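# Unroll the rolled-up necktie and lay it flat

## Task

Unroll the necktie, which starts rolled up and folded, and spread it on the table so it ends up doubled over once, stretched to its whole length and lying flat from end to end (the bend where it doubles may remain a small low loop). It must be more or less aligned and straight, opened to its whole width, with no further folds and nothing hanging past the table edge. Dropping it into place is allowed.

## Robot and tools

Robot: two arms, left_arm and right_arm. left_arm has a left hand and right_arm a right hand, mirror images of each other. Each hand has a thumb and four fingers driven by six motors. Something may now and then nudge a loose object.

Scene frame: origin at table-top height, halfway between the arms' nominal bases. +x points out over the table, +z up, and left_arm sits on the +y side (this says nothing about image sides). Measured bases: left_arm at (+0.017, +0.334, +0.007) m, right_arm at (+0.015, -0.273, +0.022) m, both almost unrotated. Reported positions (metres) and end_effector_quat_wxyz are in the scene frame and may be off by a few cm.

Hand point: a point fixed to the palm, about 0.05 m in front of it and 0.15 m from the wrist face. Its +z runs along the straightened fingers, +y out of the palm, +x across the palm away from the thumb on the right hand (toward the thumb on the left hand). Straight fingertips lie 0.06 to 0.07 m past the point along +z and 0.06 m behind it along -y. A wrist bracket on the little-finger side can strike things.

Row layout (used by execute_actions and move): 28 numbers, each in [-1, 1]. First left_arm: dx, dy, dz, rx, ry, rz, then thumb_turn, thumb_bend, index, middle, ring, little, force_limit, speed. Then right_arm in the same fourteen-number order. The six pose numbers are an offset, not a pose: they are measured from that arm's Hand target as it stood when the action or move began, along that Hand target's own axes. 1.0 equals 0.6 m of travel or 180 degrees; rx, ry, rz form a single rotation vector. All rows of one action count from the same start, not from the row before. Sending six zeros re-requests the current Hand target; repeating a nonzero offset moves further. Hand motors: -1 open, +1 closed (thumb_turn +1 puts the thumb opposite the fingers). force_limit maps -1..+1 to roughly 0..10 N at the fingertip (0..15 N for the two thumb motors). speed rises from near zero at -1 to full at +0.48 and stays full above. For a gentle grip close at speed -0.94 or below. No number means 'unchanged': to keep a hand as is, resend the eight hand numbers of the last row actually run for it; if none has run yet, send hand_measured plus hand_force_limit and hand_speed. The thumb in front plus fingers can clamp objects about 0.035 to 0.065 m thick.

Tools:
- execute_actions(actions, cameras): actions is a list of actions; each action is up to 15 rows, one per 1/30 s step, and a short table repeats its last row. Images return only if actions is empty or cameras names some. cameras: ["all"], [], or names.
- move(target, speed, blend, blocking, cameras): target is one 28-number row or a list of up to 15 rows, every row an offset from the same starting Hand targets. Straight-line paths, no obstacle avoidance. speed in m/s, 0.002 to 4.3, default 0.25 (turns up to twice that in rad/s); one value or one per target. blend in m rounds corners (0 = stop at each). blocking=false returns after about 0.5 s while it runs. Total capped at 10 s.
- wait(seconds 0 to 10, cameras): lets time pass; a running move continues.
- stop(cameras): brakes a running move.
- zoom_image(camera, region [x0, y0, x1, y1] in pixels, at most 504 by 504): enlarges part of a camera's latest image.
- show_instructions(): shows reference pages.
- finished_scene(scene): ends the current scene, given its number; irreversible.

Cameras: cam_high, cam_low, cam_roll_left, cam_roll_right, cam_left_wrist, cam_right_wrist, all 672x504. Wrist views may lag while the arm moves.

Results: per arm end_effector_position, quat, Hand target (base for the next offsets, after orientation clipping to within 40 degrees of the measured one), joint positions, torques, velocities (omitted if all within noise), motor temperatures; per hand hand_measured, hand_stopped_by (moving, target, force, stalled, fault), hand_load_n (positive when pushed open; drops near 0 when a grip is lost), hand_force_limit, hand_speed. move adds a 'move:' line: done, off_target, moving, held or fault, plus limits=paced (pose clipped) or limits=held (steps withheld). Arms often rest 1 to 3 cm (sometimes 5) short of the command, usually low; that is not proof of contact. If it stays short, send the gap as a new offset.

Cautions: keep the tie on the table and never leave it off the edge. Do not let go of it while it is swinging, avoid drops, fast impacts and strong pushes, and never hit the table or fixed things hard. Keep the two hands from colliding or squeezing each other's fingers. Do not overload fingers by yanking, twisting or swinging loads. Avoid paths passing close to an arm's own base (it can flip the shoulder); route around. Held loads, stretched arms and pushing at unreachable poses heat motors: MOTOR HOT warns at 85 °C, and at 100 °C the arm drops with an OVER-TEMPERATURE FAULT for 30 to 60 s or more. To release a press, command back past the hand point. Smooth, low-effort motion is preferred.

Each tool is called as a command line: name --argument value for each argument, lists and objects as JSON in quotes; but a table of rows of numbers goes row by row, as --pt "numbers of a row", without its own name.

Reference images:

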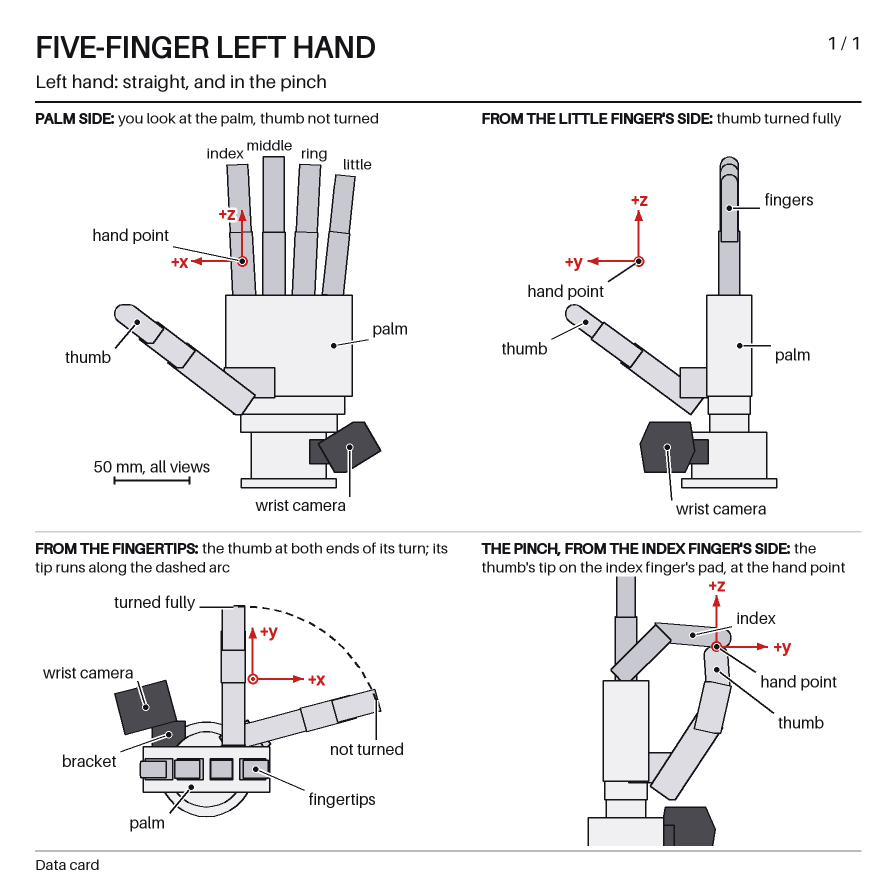

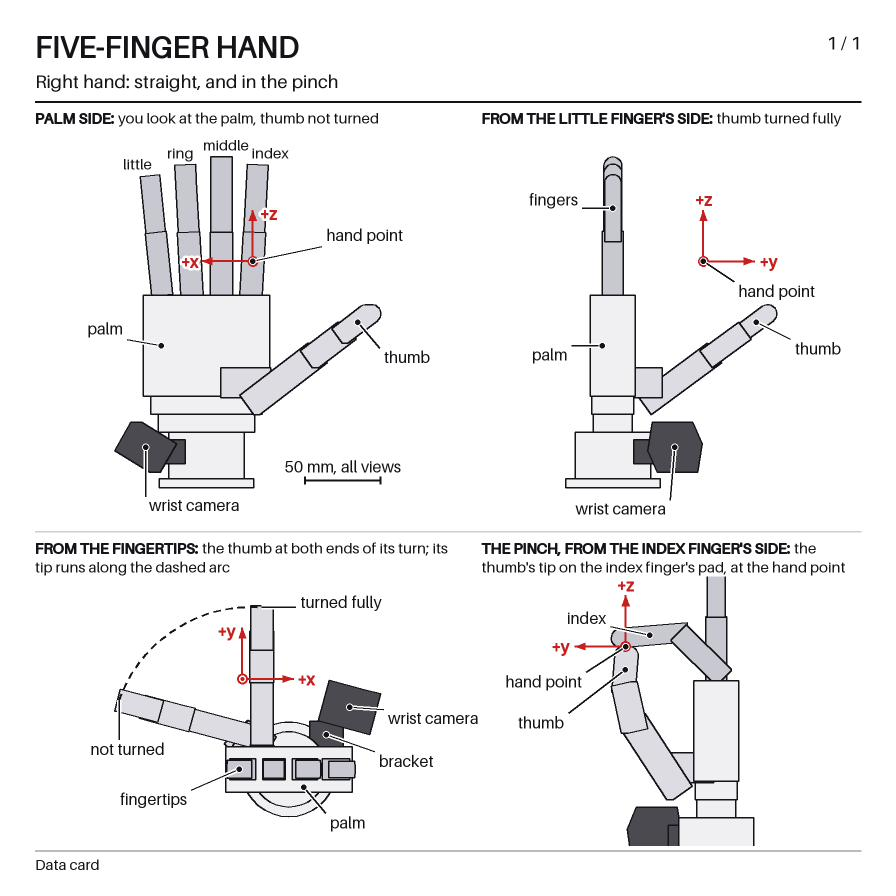

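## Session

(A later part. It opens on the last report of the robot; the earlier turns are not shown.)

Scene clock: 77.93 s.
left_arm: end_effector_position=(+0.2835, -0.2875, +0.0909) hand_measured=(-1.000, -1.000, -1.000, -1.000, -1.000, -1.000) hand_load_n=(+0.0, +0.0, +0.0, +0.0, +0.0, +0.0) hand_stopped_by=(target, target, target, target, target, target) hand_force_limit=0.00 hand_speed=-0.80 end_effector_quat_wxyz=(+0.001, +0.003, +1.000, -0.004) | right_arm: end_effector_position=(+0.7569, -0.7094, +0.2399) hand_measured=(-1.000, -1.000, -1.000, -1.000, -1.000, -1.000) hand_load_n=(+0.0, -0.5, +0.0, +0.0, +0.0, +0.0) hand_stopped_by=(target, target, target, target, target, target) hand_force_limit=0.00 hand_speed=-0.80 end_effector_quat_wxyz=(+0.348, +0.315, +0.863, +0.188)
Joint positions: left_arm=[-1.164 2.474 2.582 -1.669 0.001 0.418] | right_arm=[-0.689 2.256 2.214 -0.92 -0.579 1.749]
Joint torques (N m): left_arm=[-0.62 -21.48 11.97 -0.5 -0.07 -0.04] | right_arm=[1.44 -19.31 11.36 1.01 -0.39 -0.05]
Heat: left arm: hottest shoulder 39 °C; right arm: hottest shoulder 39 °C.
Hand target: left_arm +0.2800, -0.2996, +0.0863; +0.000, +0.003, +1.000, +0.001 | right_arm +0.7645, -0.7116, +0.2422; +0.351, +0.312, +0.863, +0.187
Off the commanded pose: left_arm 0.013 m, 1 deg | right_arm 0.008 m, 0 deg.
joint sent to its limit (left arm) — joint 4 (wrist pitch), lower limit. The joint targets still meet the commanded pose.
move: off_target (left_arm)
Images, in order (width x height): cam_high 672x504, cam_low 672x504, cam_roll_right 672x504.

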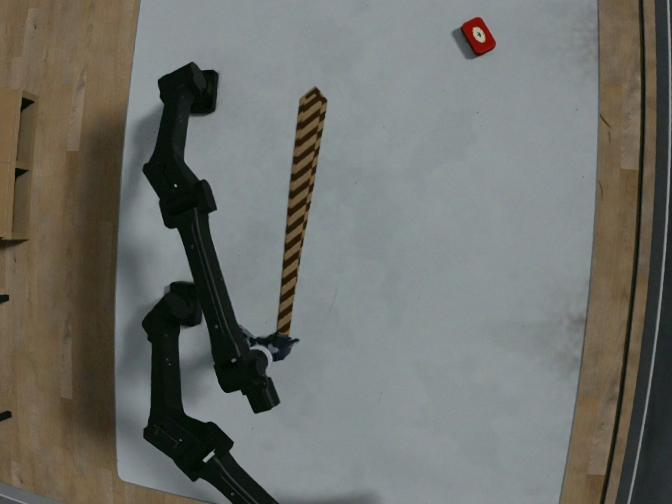

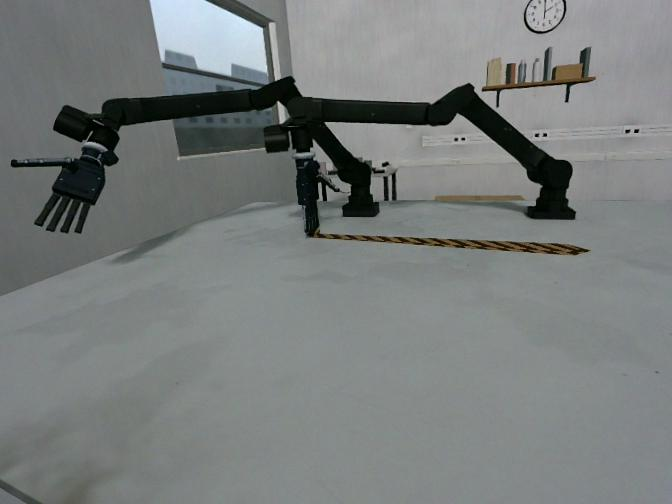

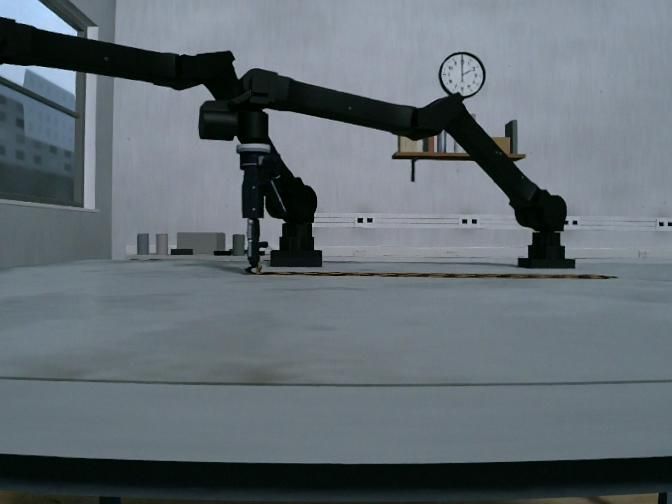

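move --pt "0 -0.04 0 0 0 0 -1 -1 -1 -1 -1 -1 0 -0.8 0 0 0 0 0 0 -1 -1 -1 -1 -1 -1 0 -0.8" --pt "0 -0.04 -0.13 0 0 0 -1 -1 -1 -1 -1 -1 0 -0.8 0 0 0 0 0 0 -1 -1 -1 -1 -1 -1 0 -0.8" --speed 0.1 --cameras '["cam_high","cam_low","cam_roll_right"]'

zoom_image --camera "cam_roll_right" --region '[170, 220, 330, 300]'

zoom_image --camera "cam_low" --region '[270, 190, 390, 270]'

Scene clock: 86.40 s.
left_arm: end_effector_position=(+0.2851, -0.3122, +0.1444) hand_measured=(-1.000, -1.000, -1.000, -1.000, -1.000, -1.000) hand_load_n=(+0.0, +0.0, +0.0, +0.0, +0.0, +0.0) hand_stopped_by=(target, target, target, target, target, target) hand_force_limit=0.00 hand_speed=-0.80 end_effector_quat_wxyz=(+0.028, +0.002, +0.997, -0.067) | right_arm: end_effector_position=(+0.7569, -0.7094, +0.2399) hand_measured=(-1.000, -1.000, -1.000, -1.000, -1.000, -1.000) hand_load_n=(+0.0, +0.0, +0.0, +0.0, +0.0, +0.0) hand_stopped_by=(target, target, target, target, target, target) hand_force_limit=0.00 hand_speed=-0.80 end_effector_quat_wxyz=(+0.348, +0.315, +0.863, +0.188)
Joint positions: left_arm=[-1.174 2.45 2.696 -1.672 0.001 0.404] | right_arm=[-0.689 2.256 2.214 -0.92 -0.579 1.749]
Joint torques (N m): left_arm=[-0.67 -24.47 11.52 -0.08 -0.07 -0.04] | right_arm=[1.44 -19.37 11.34 1.01 -0.38 -0.05]
Heat: left arm: hottest shoulder 39 °C; right arm: hottest shoulder 38 °C.
Hand target: left_arm +0.2799, -0.3236, +0.1643; +0.000, +0.002, +1.000, +0.001 | right_arm +0.7645, -0.7116, +0.2422; +0.351, +0.312, +0.863, +0.187
Off the commanded pose: left_arm 0.024 m, 8 deg | right_arm 0.008 m, 0 deg.
joint sent to its limit (left arm) — joint 4 (wrist pitch), lower limit. The joint targets are off in orientation, not in position.
move: off_target (left_arm)
Images, in order (width x height): cam_high 672x504, cam_low 672x504, cam_roll_right 672x504.

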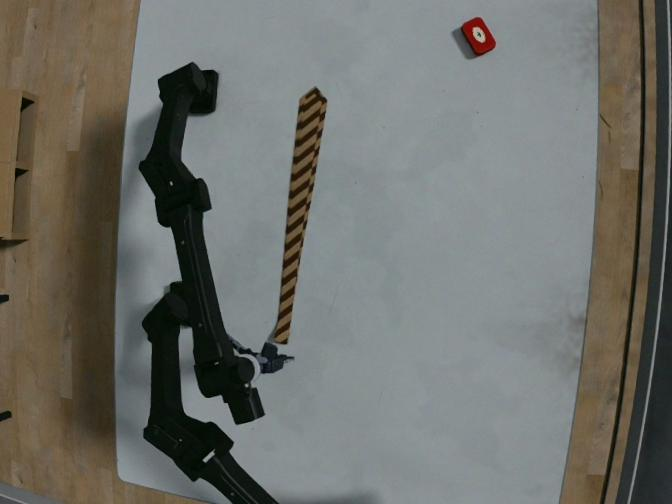

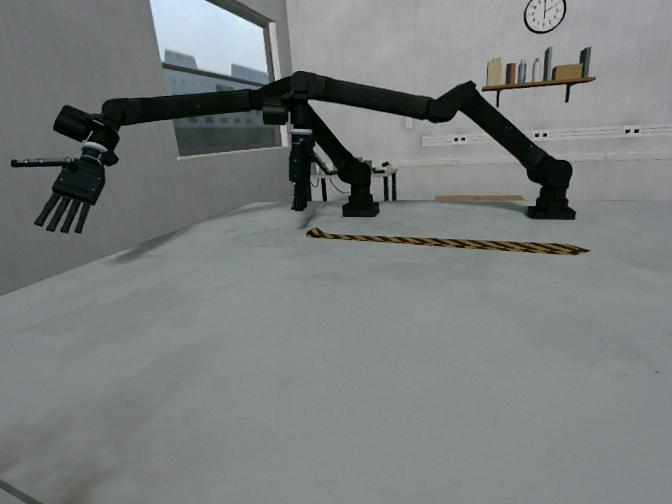

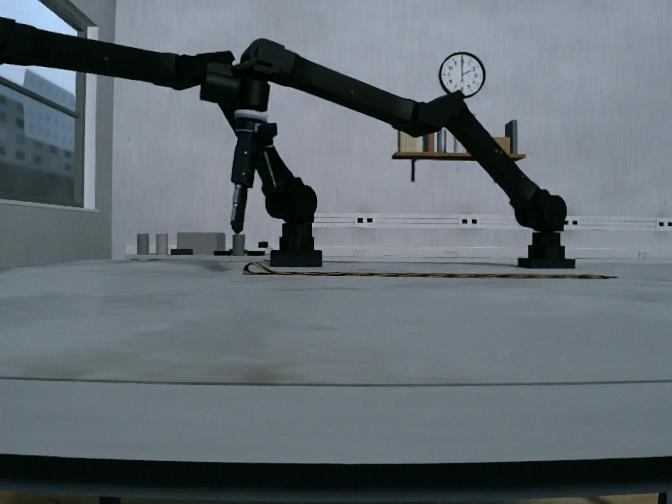

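Scaled by 3.150 from the camera's 672x504 image, which has a finer 960x720 frame.

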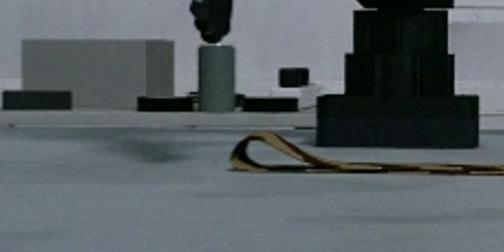

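Scaled by 4.200 from the camera's 672x504 image, which has a finer 960x720 frame.

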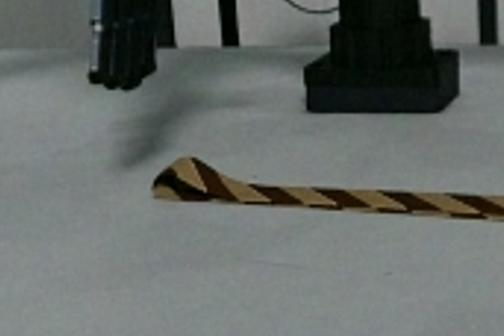

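move --pt "0.01 0.06 0 0 0 0 -1 -1 -1 -1 -1 -1 0 -0.8 0 0 0 0 0 0 -1 -1 -1 -1 -1 -1 0 -0.8" --pt "0.01 0.06 0.15 0 0 0 -1 -1 -1 -1 -1 -1 0 -0.8 0 0 0 0 0 0 -1 -1 -1 -1 -1 -1 0 -0.8" --pt "0.01 0.06 -0.06 0 0 0 -1 -1 -1 -1 -1 -1 0 -0.8 0 0 0 0 0 0 -1 -1 -1 -1 -1 -1 0 -0.8" --speed 0.08 --cameras '["cam_high","cam_low","cam_roll_right"]'

zoom_image --camera "cam_roll_right" --region '[170, 220, 330, 300]'

zoom_image --camera "cam_low" --region '[270, 190, 390, 270]'

zoom_image --camera "cam_high" --region '[220, 80, 360, 360]'

Scene clock: 98.83 s.
left_arm: end_effector_position=(+0.2706, -0.2781, +0.1694) hand_measured=(-1.000, -1.000, -1.000, -1.000, -1.000, -1.000) hand_load_n=(+0.0, +0.0, +0.0, +0.0, +0.0, +0.0) hand_stopped_by=(target, target, target, target, target, target) hand_force_limit=0.00 hand_speed=-0.80 end_effector_quat_wxyz=(+0.018, +0.002, +0.999, -0.044) | right_arm: end_effector_position=(+0.7569, -0.7094, +0.2399) hand_measured=(-1.000, -1.000, -1.000, -1.000, -1.000, -1.000) hand_load_n=(+0.0, +0.0, +0.0, +0.0, +0.0, +0.0) hand_stopped_by=(target, target, target, target, target, target) hand_force_limit=0.00 hand_speed=-0.80 end_effector_quat_wxyz=(+0.348, +0.315, +0.863, +0.188)
Joint positions: left_arm=[-1.174 2.318 2.513 -1.67 0.001 0.404] | right_arm=[-0.689 2.256 2.214 -0.92 -0.579 1.749]
Joint torques (N m): left_arm=[0.15 -24.23 12.16 -0.27 -0.02 0.07] | right_arm=[1.49 -19.31 11.36 0.99 -0.39 -0.05]
Heat: left arm: hottest shoulder 40 °C; right arm: hottest shoulder 37 °C.
Hand target: left_arm +0.2741, -0.2877, +0.2005; +0.000, +0.002, +1.000, +0.001 | right_arm +0.7645, -0.7116, +0.2422; +0.351, +0.312, +0.863, +0.187
Off the commanded pose: left_arm 0.033 m, 6 deg | right_arm 0.008 m, 0 deg.
joint sent to its limit (left arm) — joint 4 (wrist pitch), lower limit. The joint targets are off in orientation, not in position.
move: off_target (left_arm)
Images, in order (width x height): cam_high 672x504, cam_low 672x504, cam_roll_right 672x504.

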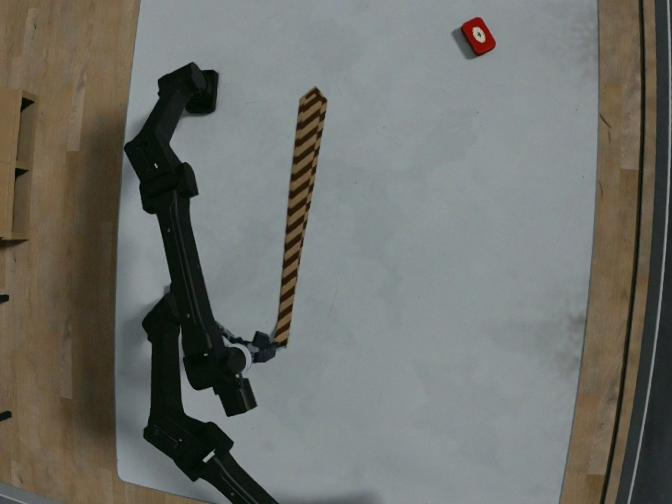

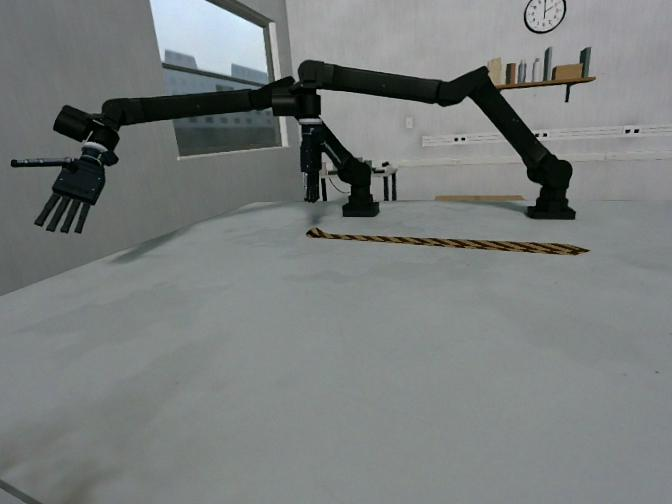

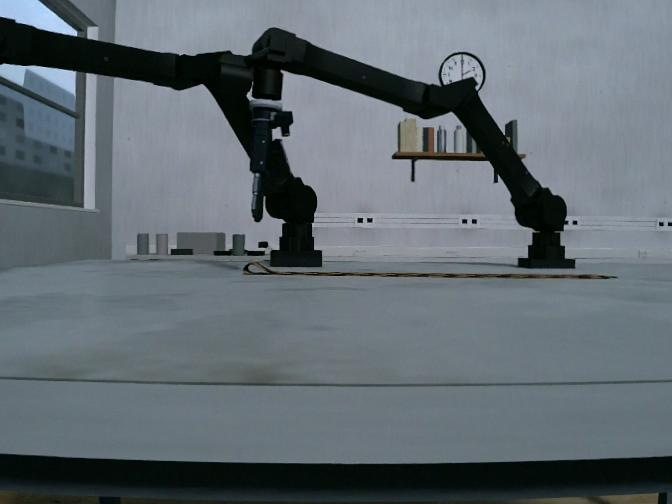

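Scaled by 3.150 from the camera's 672x504 image, which has a finer 960x720 frame.

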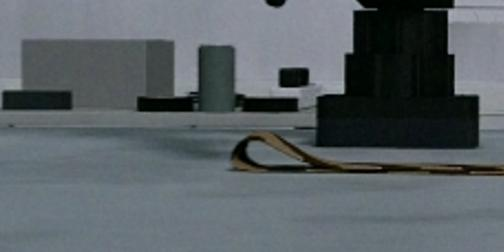

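Scaled by 4.200 from the camera's 672x504 image, which has a finer 960x720 frame.

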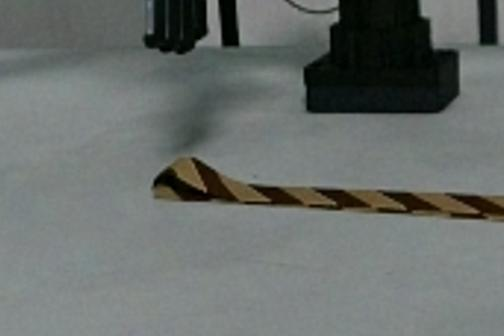

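Scaled by 1.800 from the camera's 672x504 image, which has a finer 960x720 frame.

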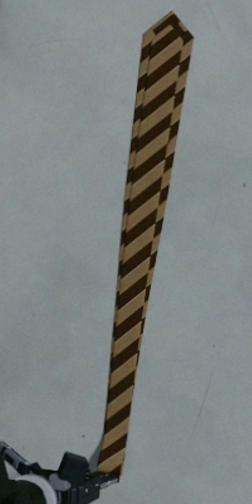

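move --target '[0,0.02,0.215,0,0,0,-1,-1,-1,-1,-1,-1,0,-0.8,0,0,0,0,0,0,-1,-1,-1,-1,-1,-1,0,-0.8]' --speed 0.1 --cameras '["cam_low","cam_roll_right"]'

zoom_image --camera "cam_roll_right" --region '[170, 220, 330, 300]'

zoom_image --camera "cam_low" --region '[270, 190, 390, 270]'

Scene clock: 106.87 s.
left_arm: end_effector_position=(+0.2707, -0.2784, +0.0936) hand_measured=(-1.000, -1.000, -1.000, -1.000, -1.000, -1.000) hand_load_n=(+0.0, +0.0, +0.0, +0.0, +0.5, +0.0) hand_stopped_by=(target, target, target, target, target, target) hand_force_limit=0.00 hand_speed=-0.80 end_effector_quat_wxyz=(+0.005, +0.002, +1.000, -0.013) | right_arm: end_effector_position=(+0.7569, -0.7094, +0.2399) hand_measured=(-1.000, -1.000, -1.000, -1.000, -1.000, -1.000) hand_load_n=(+0.0, +0.0, +0.0, +0.0, +0.0, +0.0) hand_stopped_by=(target, target, target, target, target, target) hand_force_limit=0.00 hand_speed=-0.80 end_effector_quat_wxyz=(+0.348, +0.315, +0.863, +0.188)
Joint positions: left_arm=[-1.174 2.37 2.399 -1.571 0.001 0.404] | right_arm=[-0.689 2.256 2.214 -0.92 -0.579 1.749]
Joint torques (N m): left_arm=[0.62 -21.42 7.17 0.35 -0.06 0.15] | right_arm=[1.44 -19.31 11.36 1.01 -0.39 -0.05]
Heat: left arm: hottest shoulder 40 °C; right arm: hottest shoulder 37 °C.
Hand target: left_arm +0.2741, -0.2755, +0.0714; +0.000, +0.002, +1.000, +0.001 | right_arm +0.7645, -0.7116, +0.2422; +0.351, +0.312, +0.863, +0.187
Off the commanded pose: left_arm 0.022 m, 2 deg | right_arm 0.008 m, 0 deg.
move: off_target (left_arm)
Images, in order (width x height): cam_low 672x504, cam_roll_right 672x504.

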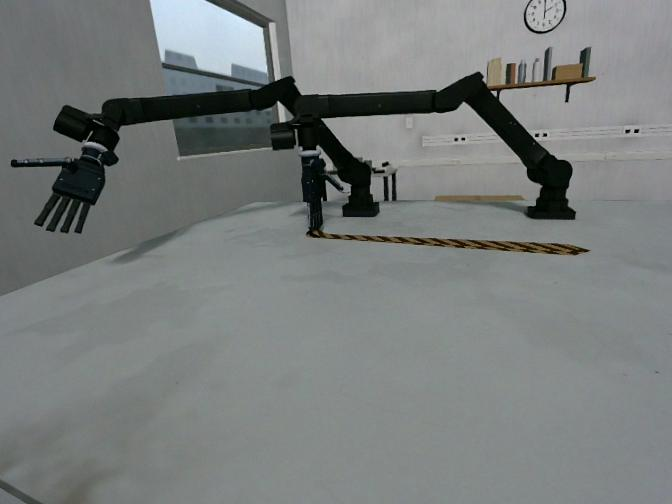

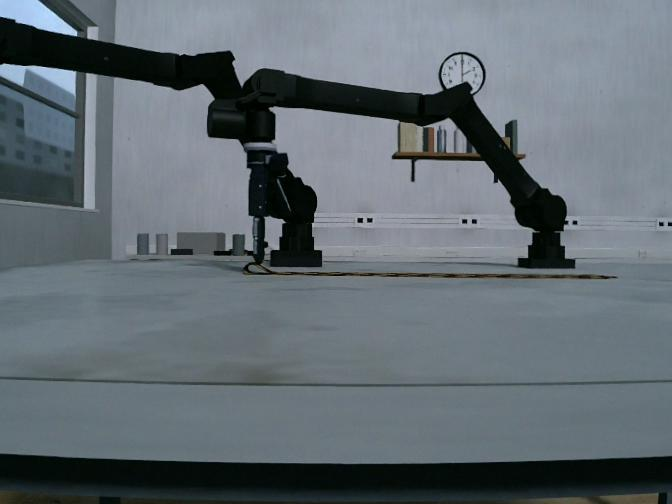

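Scaled by 3.150 from the camera's 672x504 image, which has a finer 960x720 frame.

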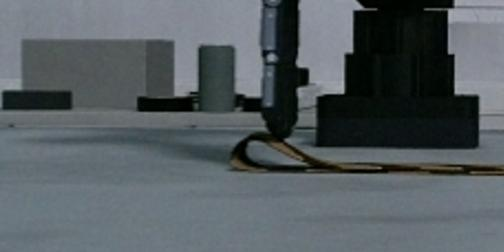

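Scaled by 4.200 from the camera's 672x504 image, which has a finer 960x720 frame.

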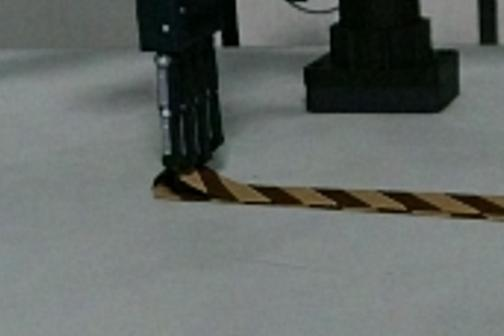

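move --pt "0 0 0.03 0 0 0 -1 -1 -1 -1 -1 -1 0 -0.8 0 0 0 0 0 0 -1 -1 -1 -1 -1 -1 0 -0.8" --pt "0 -0.04 0.03 0 0 0 -1 -1 -1 -1 -1 -1 0 -0.8 0 0 0 0 0 0 -1 -1 -1 -1 -1 -1 0 -0.8" --speed 0.06 --cameras '["cam_low","cam_roll_right"]'

zoom_image --camera "cam_roll_right" --region '[170, 220, 330, 300]'

move --target '[0,-0.04,-0.25,0,0,0,-1,-1,-1,-1,-1,-1,0,-0.8,0,0,0,0,0,0,-1,-1,-1,-1,-1,-1,0,-0.8]' --speed 0.12 --cameras '["cam_high","cam_low","cam_roll_right"]'

zoom_image --camera "cam_roll_right" --region '[170, 220, 330, 300]'

zoom_image --camera "cam_high" --region '[220, 80, 360, 360]'

Scene clock: 114.67 s.
left_arm: end_effector_position=(+0.2758, -0.2902, +0.0787) hand_measured=(-1.000, -1.000, -1.000, -1.000, -1.000, -1.000) hand_load_n=(+0.0, +0.0, +0.0, -1.0, +0.0, +0.0) hand_stopped_by=(target, target, target, target, target, target) hand_force_limit=0.00 hand_speed=-0.80 end_effector_quat_wxyz=(+0.003, +0.002, +1.000, -0.009) | right_arm: end_effector_position=(+0.7569, -0.7094, +0.2399) hand_measured=(-1.000, -1.000, -1.000, -1.000, -1.000, -1.000) hand_load_n=(+0.0, +0.0, +0.0, +0.0, +0.0, +0.0) hand_stopped_by=(target, target, target, target, target, target) hand_force_limit=0.00 hand_speed=-0.80 end_effector_quat_wxyz=(+0.348, +0.315, +0.863, +0.188)
Joint positions: left_arm=[-1.174 2.448 2.502 -1.606 0.001 0.404] | right_arm=[-0.689 2.256 2.214 -0.92 -0.579 1.749]
Joint torques (N m): left_arm=[-0.44 -19.31 11.19 -0.21 -0.07 0.03] | right_arm=[1.44 -19.37 11.36 0.99 -0.39 -0.05]
Heat: left arm: hottest shoulder 40 °C; right arm: hottest shoulder 37 °C.
Hand target: left_arm +0.2740, -0.2995, +0.0534; +0.000, +0.002, +1.000, +0.001 | right_arm +0.7645, -0.7116, +0.2422; +0.351, +0.312, +0.863, +0.187
Off the commanded pose: left_arm 0.027 m, 1 deg | right_arm 0.008 m, 0 deg.
move: off_target (left_arm)
Images, in order (width x height): cam_low 672x504, cam_roll_right 672x504.

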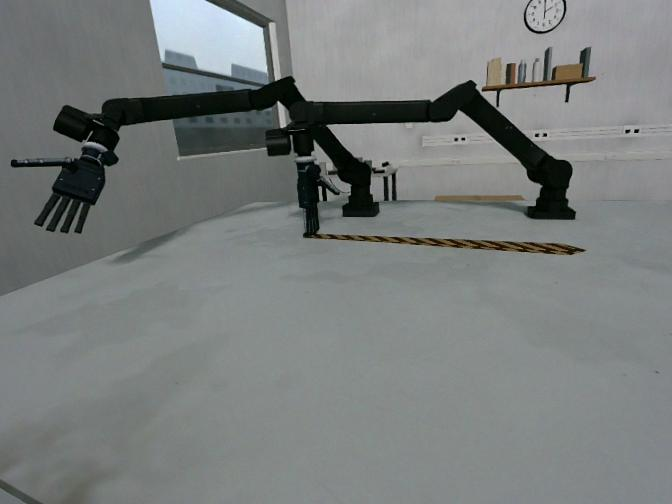

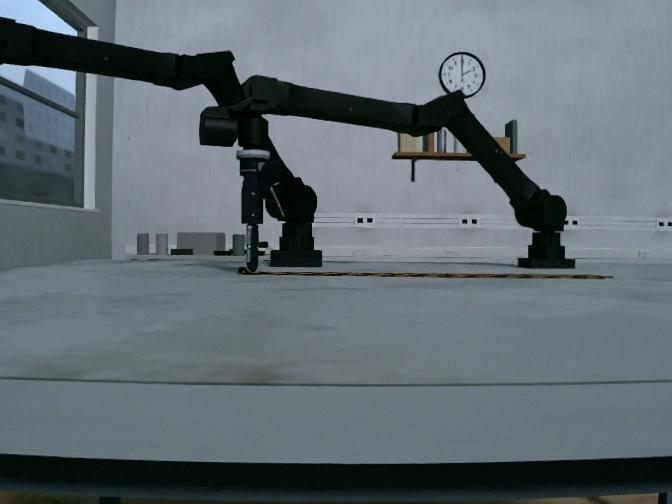

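Scaled by 3.150 from the camera's 672x504 image, which has a finer 960x720 frame.

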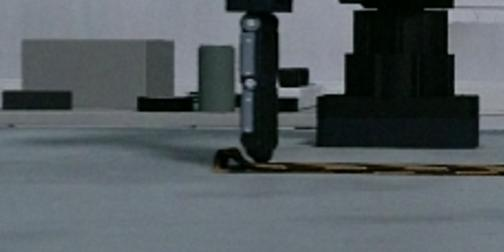

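Scene clock: 116.40 s.
left_arm: end_effector_position=(+0.2811, -0.3136, +0.1837) hand_measured=(-1.000, -1.000, -1.000, -1.000, -1.000, -1.000) hand_load_n=(+0.0, +0.0, +0.0, +0.0, +0.0, +0.0) hand_stopped_by=(target, target, target, target, target, target) hand_force_limit=0.00 hand_speed=-0.80 end_effector_quat_wxyz=(+0.039, +0.001, +0.995, -0.095) | right_arm: end_effector_position=(+0.7569, -0.7094, +0.2399) hand_measured=(-1.000, -1.000, -1.000, -1.000, -1.000, -1.000) hand_load_n=(+0.0, +0.0, +0.0, +0.0, +0.0, +0.0) hand_stopped_by=(target, target, target, target, target, target) hand_force_limit=0.00 hand_speed=-0.80 end_effector_quat_wxyz=(+0.348, +0.315, +0.863, +0.188)
Joint positions: left_arm=[-1.18 2.394 2.701 -1.67 0.001 0.397] | right_arm=[-0.689 2.256 2.214 -0.92 -0.579 1.749]
Joint torques (N m): left_arm=[-0.91 -24 11.38 0.02 -0.08 -0.04] | right_arm=[1.49 -19.31 11.38 0.98 -0.39 -0.05]
Heat: left arm: hottest shoulder 40 °C; right arm: hottest shoulder 36 °C.
Hand target: left_arm +0.2738, -0.3238, +0.2035; +0.000, +0.003, +1.000, +0.001 | right_arm +0.7645, -0.7116, +0.2422; +0.351, +0.312, +0.863, +0.187
Off the commanded pose: left_arm 0.023 m, 12 deg | right_arm 0.008 m, 0 deg.
joint sent to its limit (left arm) — joint 4 (wrist pitch), lower limit. The joint targets are off in orientation, not in position.
move: off_target (left_arm)
Images, in order (width x height): cam_high 672x504, cam_low 672x504, cam_roll_right 672x504.

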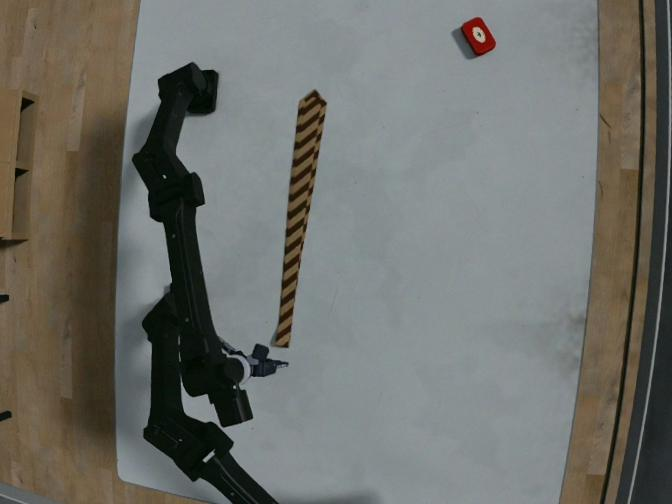

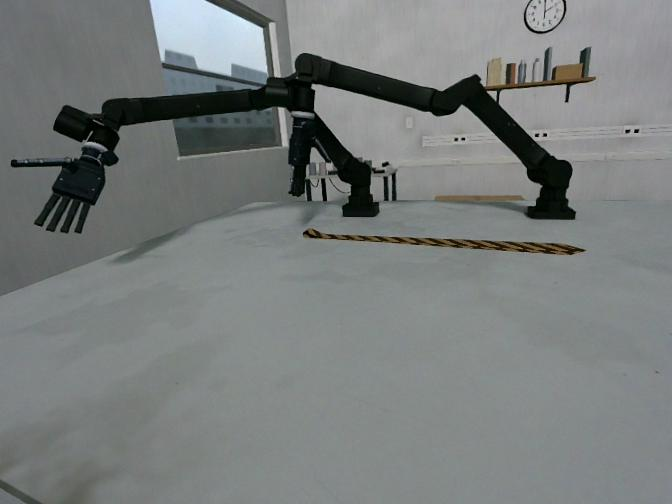

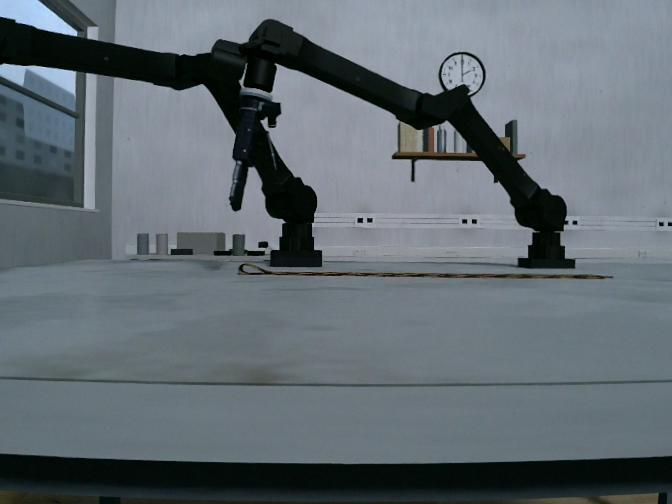

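Scaled by 3.150 from the camera's 672x504 image, which has a finer 960x720 frame.

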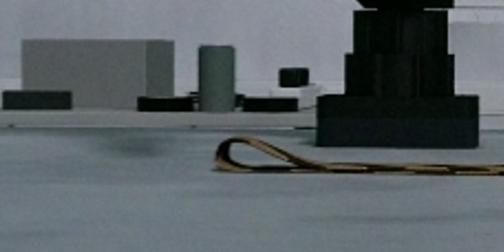

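Scaled by 1.800 from the camera's 672x504 image, which has a finer 960x720 frame.

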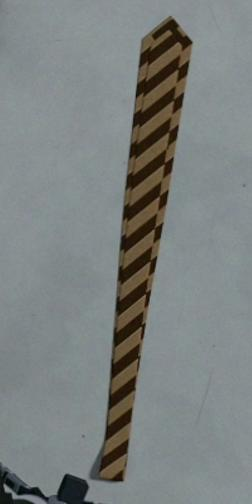

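finished_scene --scene 1

The scene is finished: the task was done.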